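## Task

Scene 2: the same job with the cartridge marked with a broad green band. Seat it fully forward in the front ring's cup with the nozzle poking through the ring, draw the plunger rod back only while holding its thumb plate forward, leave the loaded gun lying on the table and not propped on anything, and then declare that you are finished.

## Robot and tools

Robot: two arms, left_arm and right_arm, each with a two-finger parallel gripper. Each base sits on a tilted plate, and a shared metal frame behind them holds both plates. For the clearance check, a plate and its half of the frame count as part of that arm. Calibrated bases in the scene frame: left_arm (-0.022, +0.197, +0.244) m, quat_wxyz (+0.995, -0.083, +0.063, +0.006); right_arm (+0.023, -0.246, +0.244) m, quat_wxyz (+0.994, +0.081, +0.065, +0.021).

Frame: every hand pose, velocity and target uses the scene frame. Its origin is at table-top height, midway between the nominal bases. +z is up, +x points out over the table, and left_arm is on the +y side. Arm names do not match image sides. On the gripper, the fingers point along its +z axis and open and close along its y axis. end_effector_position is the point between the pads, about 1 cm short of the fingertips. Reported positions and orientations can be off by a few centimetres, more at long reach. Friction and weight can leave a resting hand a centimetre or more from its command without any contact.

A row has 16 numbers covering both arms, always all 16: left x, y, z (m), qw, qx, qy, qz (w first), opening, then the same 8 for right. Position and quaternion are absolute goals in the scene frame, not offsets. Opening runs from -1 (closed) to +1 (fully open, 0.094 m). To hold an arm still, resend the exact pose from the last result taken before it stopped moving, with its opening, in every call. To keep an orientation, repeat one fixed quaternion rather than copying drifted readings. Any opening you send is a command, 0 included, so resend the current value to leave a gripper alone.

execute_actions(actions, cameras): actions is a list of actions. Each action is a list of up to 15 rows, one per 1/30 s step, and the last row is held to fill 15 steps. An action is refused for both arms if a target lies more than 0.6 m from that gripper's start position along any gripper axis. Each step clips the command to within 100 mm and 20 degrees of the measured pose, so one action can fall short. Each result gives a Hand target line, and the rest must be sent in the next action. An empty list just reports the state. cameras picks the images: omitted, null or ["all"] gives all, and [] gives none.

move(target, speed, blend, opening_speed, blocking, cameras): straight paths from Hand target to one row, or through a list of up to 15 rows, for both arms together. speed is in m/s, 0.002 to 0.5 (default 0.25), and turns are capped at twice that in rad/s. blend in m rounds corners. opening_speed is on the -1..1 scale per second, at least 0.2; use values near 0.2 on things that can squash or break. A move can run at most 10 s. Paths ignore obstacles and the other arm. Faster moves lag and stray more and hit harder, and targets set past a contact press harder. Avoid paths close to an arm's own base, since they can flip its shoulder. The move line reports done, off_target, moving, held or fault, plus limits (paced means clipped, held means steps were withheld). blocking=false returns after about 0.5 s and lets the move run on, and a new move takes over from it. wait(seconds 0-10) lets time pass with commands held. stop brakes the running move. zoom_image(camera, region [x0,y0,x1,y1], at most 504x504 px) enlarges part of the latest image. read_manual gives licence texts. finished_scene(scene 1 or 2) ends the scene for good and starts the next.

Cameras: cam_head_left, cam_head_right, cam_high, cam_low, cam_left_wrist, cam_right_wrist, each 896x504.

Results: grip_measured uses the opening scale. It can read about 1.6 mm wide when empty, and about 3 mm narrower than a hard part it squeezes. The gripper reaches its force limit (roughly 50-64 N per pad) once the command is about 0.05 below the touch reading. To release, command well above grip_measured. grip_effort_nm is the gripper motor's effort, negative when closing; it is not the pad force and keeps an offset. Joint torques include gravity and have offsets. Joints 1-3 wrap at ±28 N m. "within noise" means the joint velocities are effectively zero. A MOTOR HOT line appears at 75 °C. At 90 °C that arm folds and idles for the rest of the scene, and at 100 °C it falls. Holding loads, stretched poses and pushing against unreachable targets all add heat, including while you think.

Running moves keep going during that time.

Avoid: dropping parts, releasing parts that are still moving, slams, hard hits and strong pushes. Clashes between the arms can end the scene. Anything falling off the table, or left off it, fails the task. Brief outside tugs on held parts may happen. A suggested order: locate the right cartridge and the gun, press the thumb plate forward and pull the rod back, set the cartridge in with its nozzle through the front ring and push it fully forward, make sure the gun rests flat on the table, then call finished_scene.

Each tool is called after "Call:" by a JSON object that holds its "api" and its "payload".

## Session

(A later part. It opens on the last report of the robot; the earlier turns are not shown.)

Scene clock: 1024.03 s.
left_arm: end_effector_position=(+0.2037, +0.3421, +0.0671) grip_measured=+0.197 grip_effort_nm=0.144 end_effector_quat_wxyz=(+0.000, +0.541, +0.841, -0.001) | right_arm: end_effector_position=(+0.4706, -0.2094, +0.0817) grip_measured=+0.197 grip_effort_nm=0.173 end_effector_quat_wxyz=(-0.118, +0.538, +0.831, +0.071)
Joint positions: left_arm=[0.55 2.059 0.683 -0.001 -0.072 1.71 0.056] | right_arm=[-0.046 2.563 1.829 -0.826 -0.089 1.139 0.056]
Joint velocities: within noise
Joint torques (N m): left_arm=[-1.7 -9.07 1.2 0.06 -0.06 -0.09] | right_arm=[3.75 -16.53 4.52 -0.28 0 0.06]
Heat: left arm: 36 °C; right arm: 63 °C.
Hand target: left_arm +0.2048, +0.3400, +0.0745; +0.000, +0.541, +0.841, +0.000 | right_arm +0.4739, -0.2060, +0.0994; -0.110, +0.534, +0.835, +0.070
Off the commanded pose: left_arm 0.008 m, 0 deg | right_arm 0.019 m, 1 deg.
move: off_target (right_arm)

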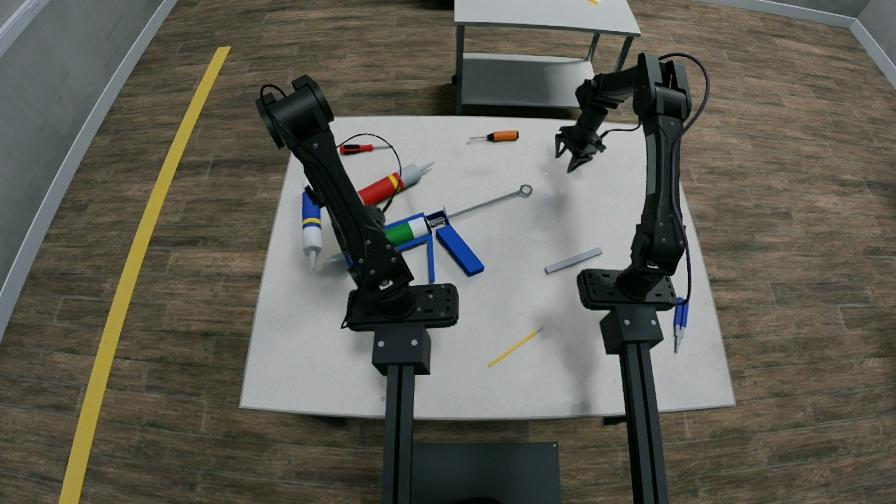

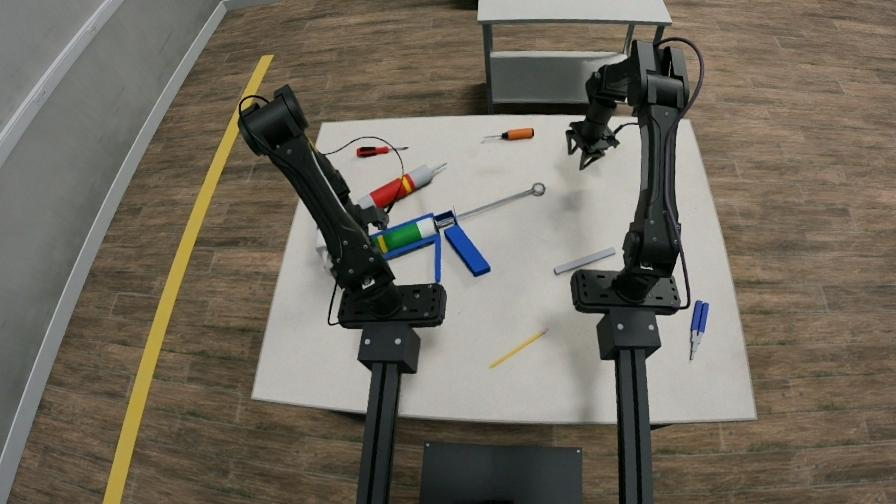

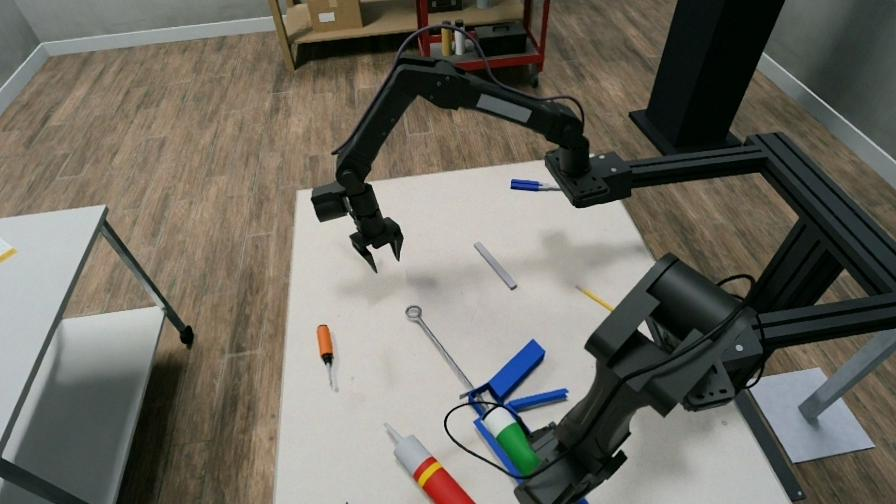

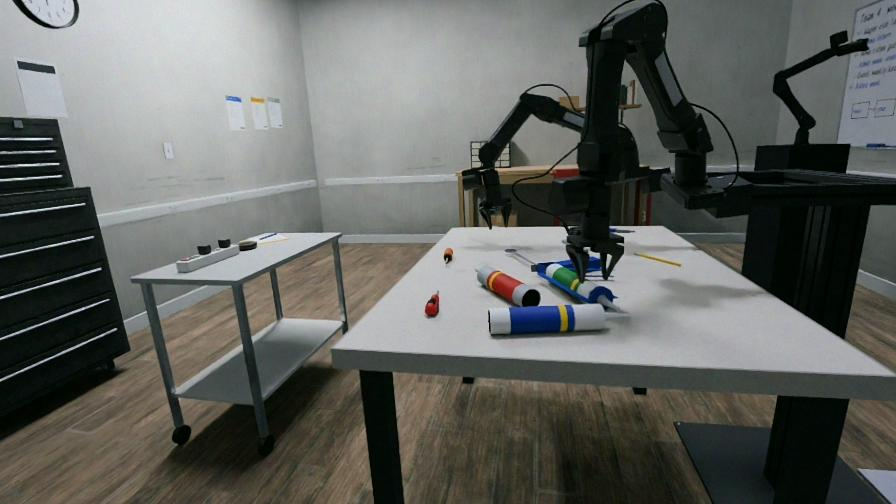

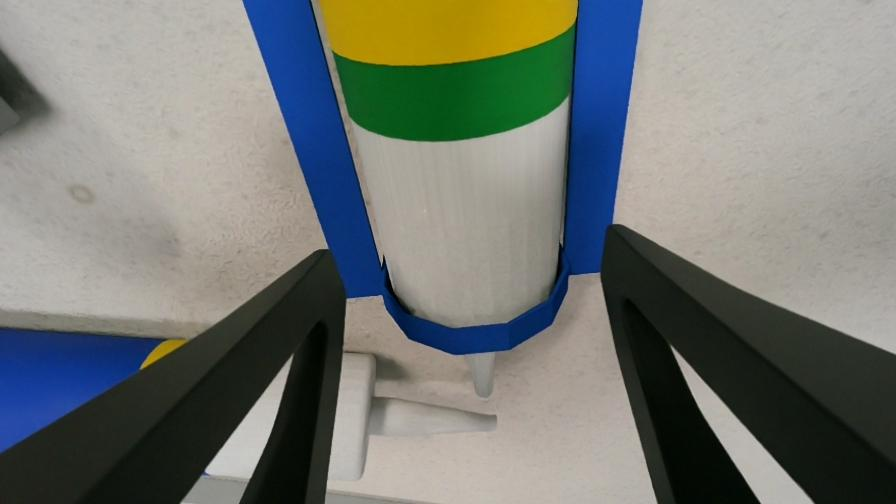

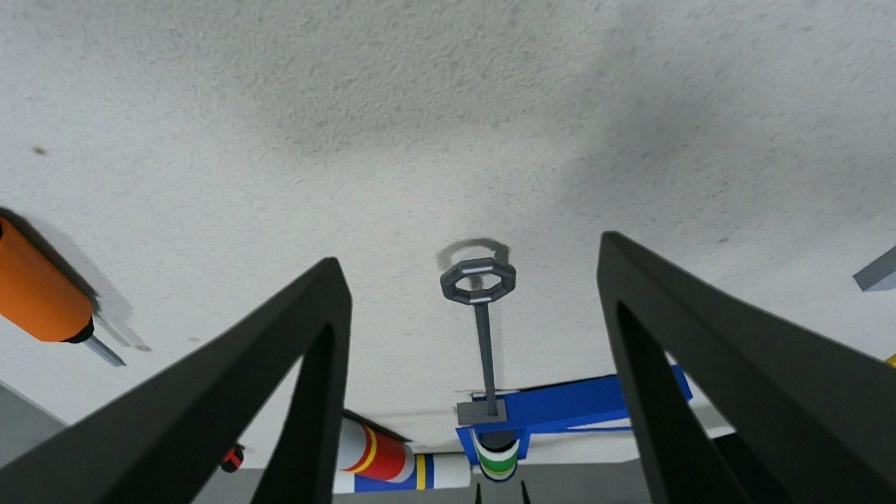

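Call:
{"api": "move", "payload": {"target": [[0.2048,0.3400,0.15,0,0.5410,0.8410,0,0.2,0.4600,-0.2860,0.17,0,0.5373,0.8434,0,0.2],[0.3100,0.3100,0.20,0,0.5410,0.8410,0,0.2,0.4300,-0.4000,0.20,0,0.5373,0.8434,0,0.2]], "speed": 0.2}}

Call:
{"api": "zoom_image", "payload": {"camera": "cam_low", "region": [580, 270, 630, 320]}}

Call:
{"api": "zoom_image", "payload": {"camera": "cam_high", "region": [380, 280, 600, 440]}}

Call:
{"api": "zoom_image", "payload": {"camera": "cam_low", "region": [470, 240, 650, 350]}}

Scene clock: 1032.97 s.
left_arm: end_effector_position=(+0.3086, +0.3116, +0.2012) grip_measured=+0.197 grip_effort_nm=0.139 end_effector_quat_wxyz=(+0.007, +0.542, +0.840, +0.007) | right_arm: end_effector_position=(+0.4225, -0.3987, +0.1812) grip_measured=+0.197 grip_effort_nm=0.173 end_effector_quat_wxyz=(-0.016, +0.540, +0.842, -0.008)
Joint positions: left_arm=[0.262 1.803 1.094 -0.675 -0.124 1.432 0.056] | right_arm=[-0.368 2.121 1.547 -0.853 0.116 0.81 0.056]
Joint velocities: within noise
Joint torques (N m): left_arm=[-1.68 -5.56 7.69 0.09 -0.06 -0.08] | right_arm=[1.59 -14.54 7.02 -0.02 -0.05 -0.05]
Heat: left arm: 38 °C; right arm: 68 °C.
Hand target: left_arm +0.3100, +0.3100, +0.2000; +0.000, +0.541, +0.841, +0.000 | right_arm +0.4297, -0.3999, +0.1996; +0.000, +0.537, +0.843, +0.000
Off the commanded pose: left_arm 0.002 m, 1 deg | right_arm 0.020 m, 2 deg.
move: off_target (right_arm)

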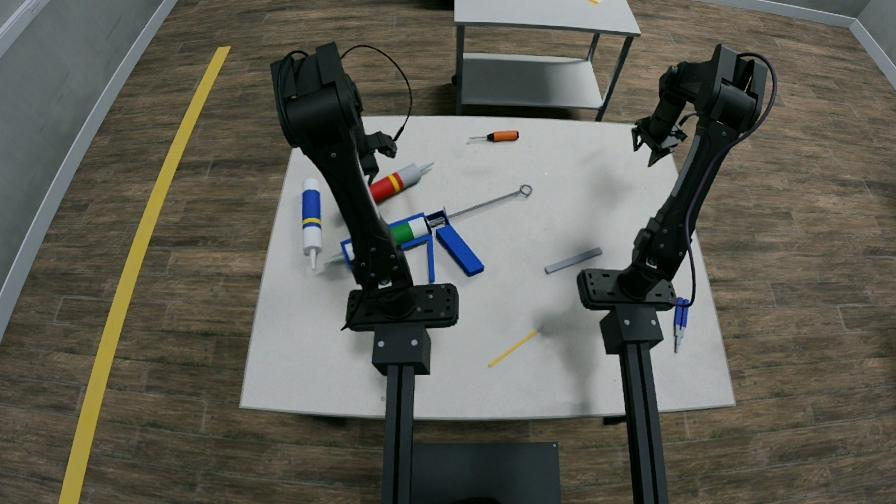

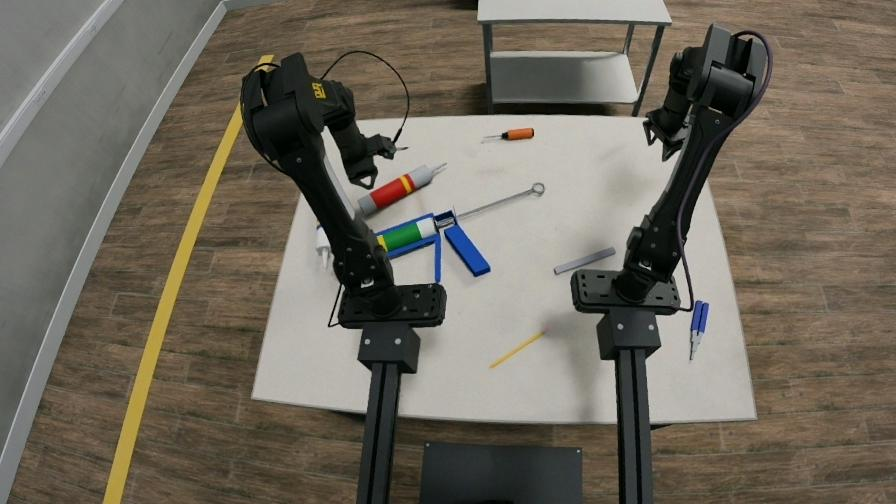

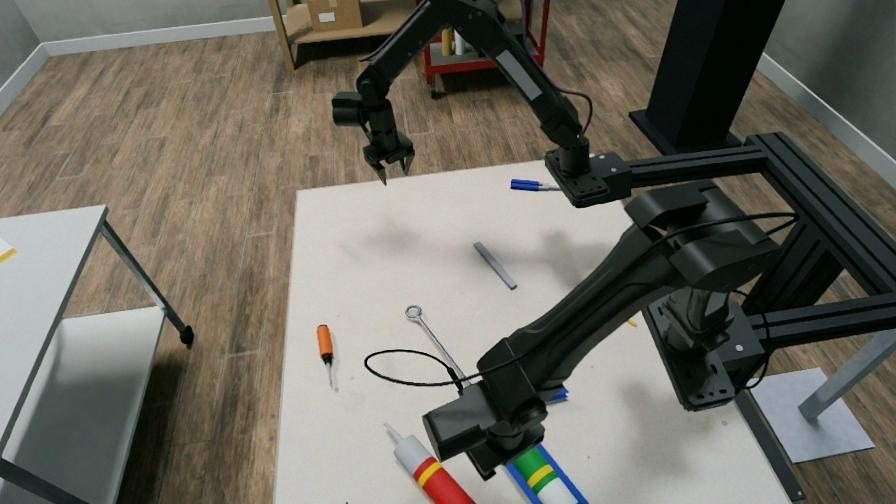

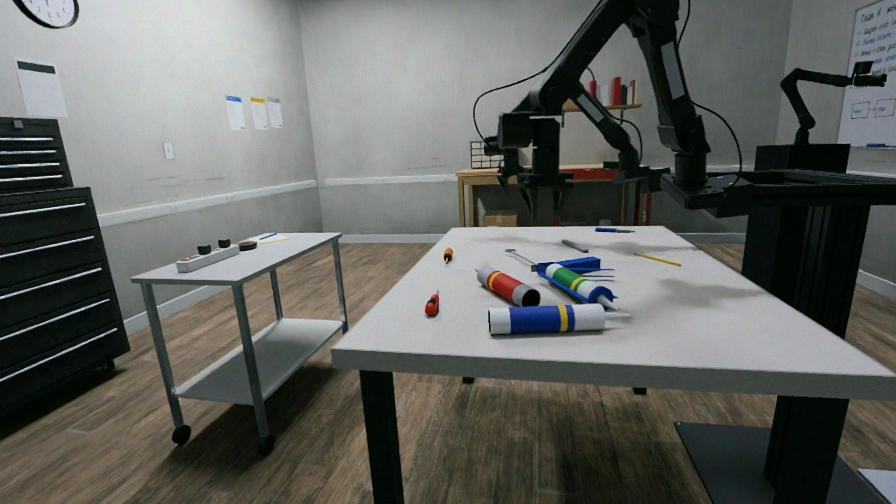

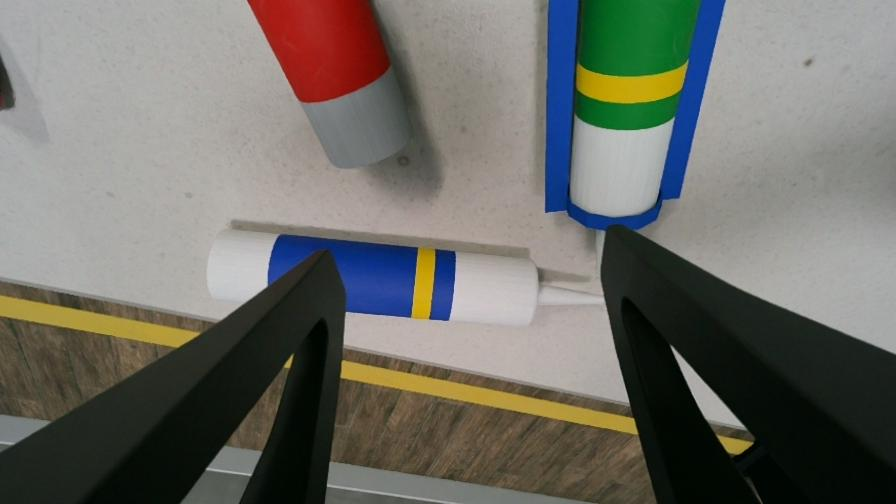

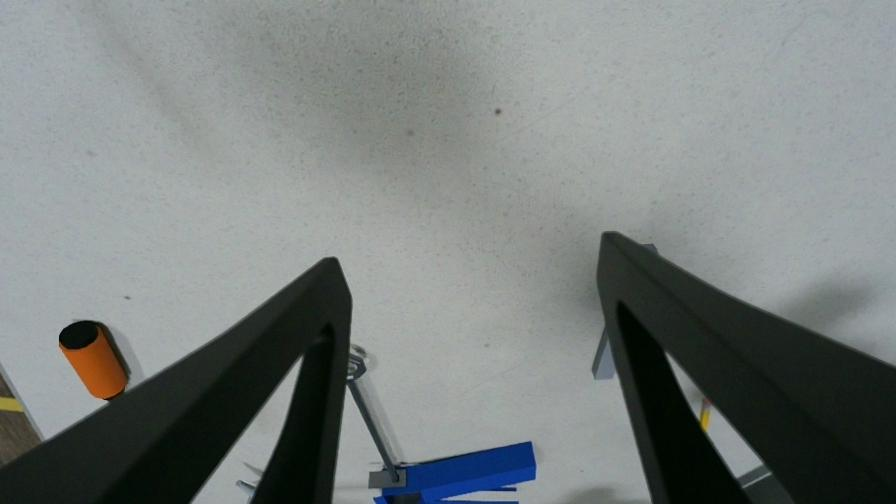

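Scaled by 10.080 from the camera's 896x504 image, which has a finer 1280x720 frame.

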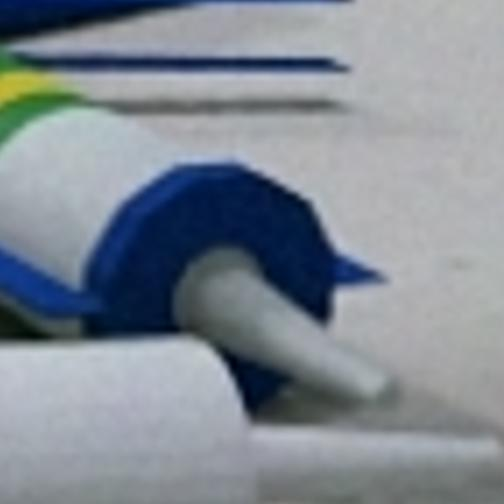

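Scaled by 2.291 from the camera's 896x504 image, which has a finer 1280x720 frame.

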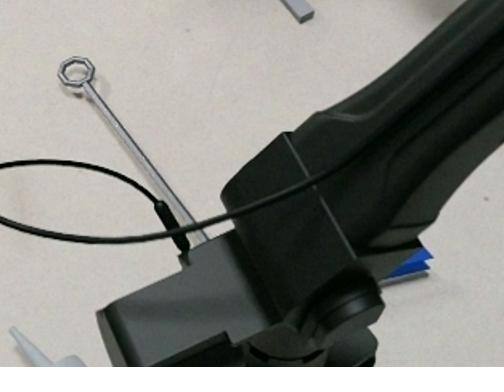

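Scaled by 2.800 from the camera's 896x504 image, which has a finer 1280x720 frame.

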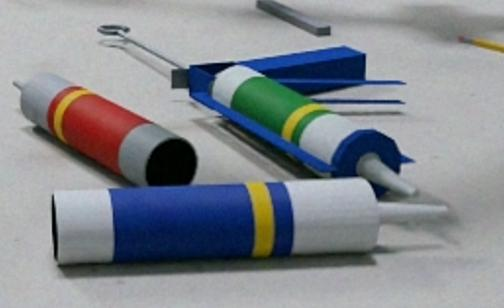

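Call:
{"api": "zoom_image", "payload": {"camera": "cam_left_wrist", "region": [390, 220, 620, 340]}}

Call:
{"api": "zoom_image", "payload": {"camera": "cam_left_wrist", "region": [190, 210, 420, 330]}}

Call:
{"api": "zoom_image", "payload": {"camera": "cam_low", "region": [480, 290, 560, 345]}}

Call:
{"api": "zoom_image", "payload": {"camera": "cam_low", "region": [550, 290, 640, 345]}}

Scaled by 2.191 from the camera's 896x504 image, which has a finer 1280x720 frame.

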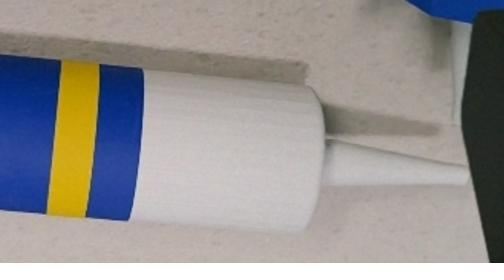

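Scaled by 2.191 from the camera's 896x504 image, which has a finer 1280x720 frame.

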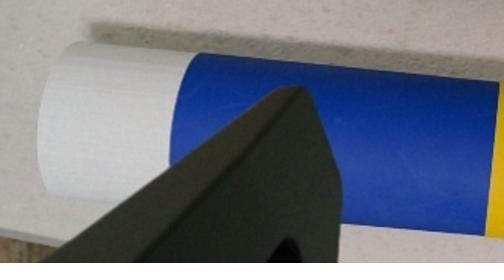

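Scaled by 6.300 from the camera's 896x504 image, which has a finer 1280x720 frame.

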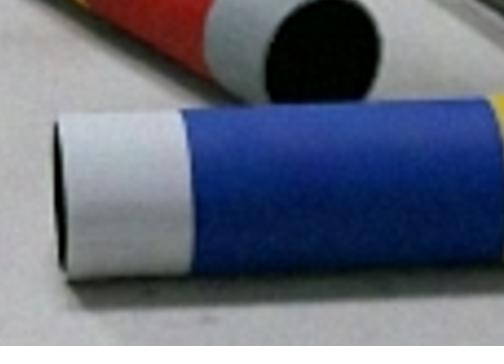

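Scaled by 5.600 from the camera's 896x504 image, which has a finer 1280x720 frame.

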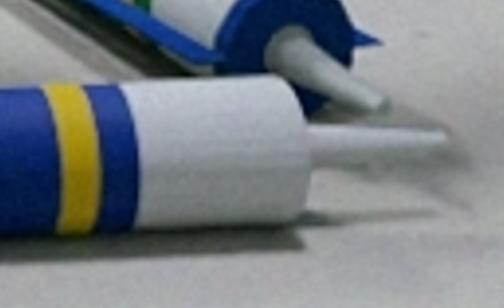

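Call:
{"api": "zoom_image", "payload": {"camera": "cam_left_wrist", "region": [530, 30, 730, 250]}}

Scaled by 2.291 from the camera's 896x504 image, which has a finer 1280x720 frame.

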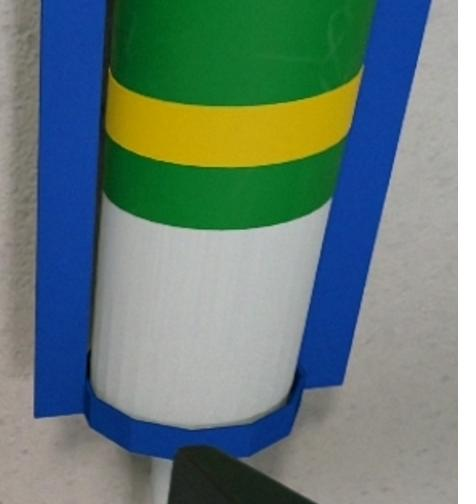

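Call:
{"api": "move", "payload": {"target": [[0.2340,0.2950,0.17,0,0.5410,0.8410,0,0.6,0.4300,-0.4000,0.20,0,0.5373,0.8434,0,0.2]], "speed": 0.2, "cameras": ["cam_left_wrist","cam_low"]}}

Call:
{"api": "zoom_image", "payload": {"camera": "cam_left_wrist", "region": [340, 150, 600, 400]}}

Scene clock: 1058.97 s.
left_arm: end_effector_position=(+0.2271, +0.2903, +0.1636) grip_measured=+0.597 grip_effort_nm=0.149 end_effector_quat_wxyz=(-0.015, +0.541, +0.841, -0.016) | right_arm: end_effector_position=(+0.4223, -0.3985, +0.1812) grip_measured=+0.197 grip_effort_nm=0.178 end_effector_quat_wxyz=(-0.016, +0.540, +0.842, -0.008)
Joint positions: left_arm=[0.287 1.705 0.742 -0.482 -0.124 1.448 0.075] | right_arm=[-0.368 2.121 1.547 -0.854 0.115 0.809 0.056]
Joint velocities: within noise
Joint torques (N m): left_arm=[-0.27 -7.97 3.73 0.34 0.02 0.15] | right_arm=[1.63 -14.48 7.04 -0.05 -0.05 -0.05]
Heat: left arm: 36 °C; right arm: 68 °C.
Hand target: left_arm +0.2339, +0.2950, +0.1700; +0.000, +0.541, +0.841, +0.000 | right_arm +0.4297, -0.4000, +0.1996; +0.000, +0.537, +0.843, +0.000
Off the commanded pose: left_arm 0.011 m, 3 deg | right_arm 0.020 m, 2 deg.
move: off_target (left_arm, right_arm)
Images, in order (width x height): cam_low 896x504, cam_left_wrist 896x504.

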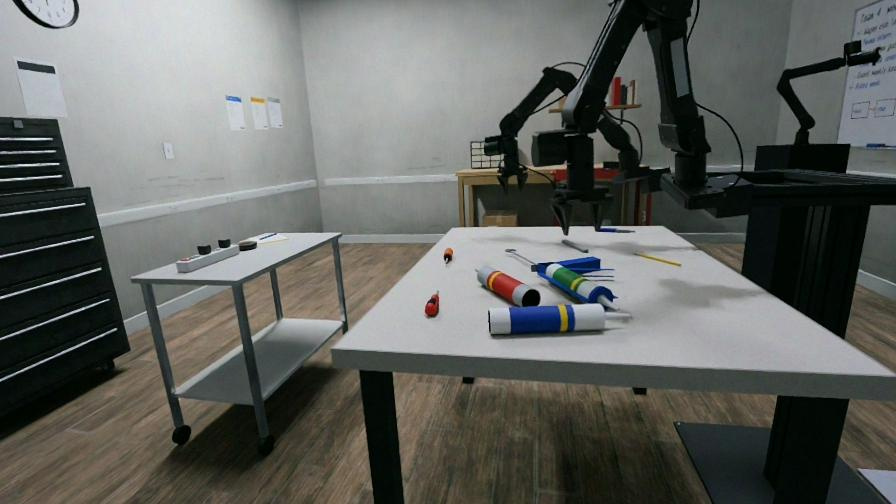

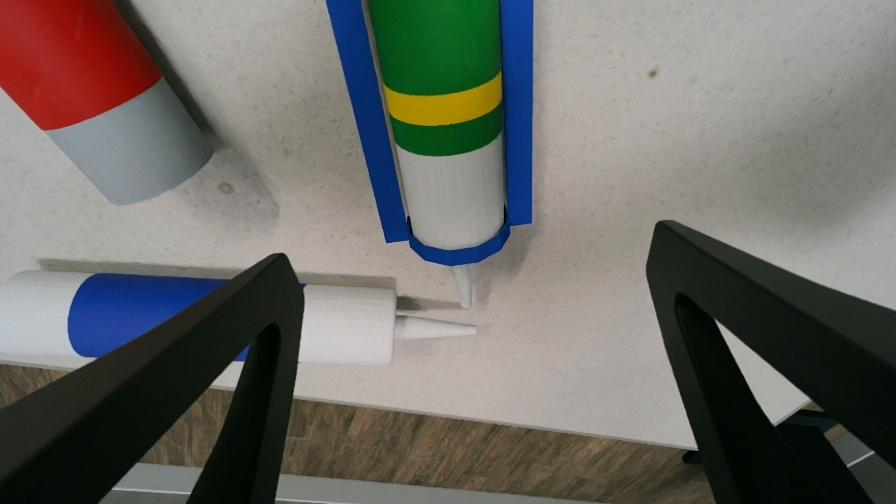

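Scaled by 1.938 from the camera's 896x504 image, which has a finer 1280x720 frame.

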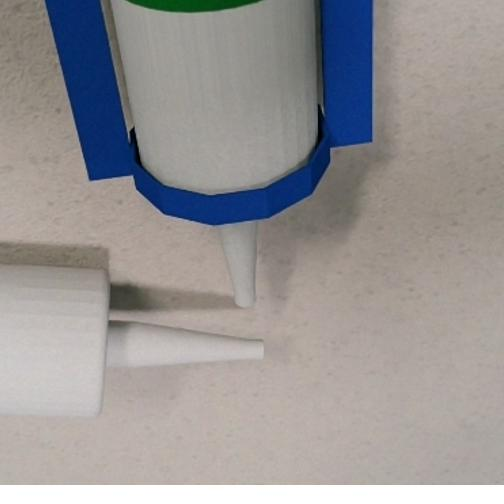

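Call:
{"api": "finished_scene", "payload": {"scene": 2}}

The scene is finished: the task was done.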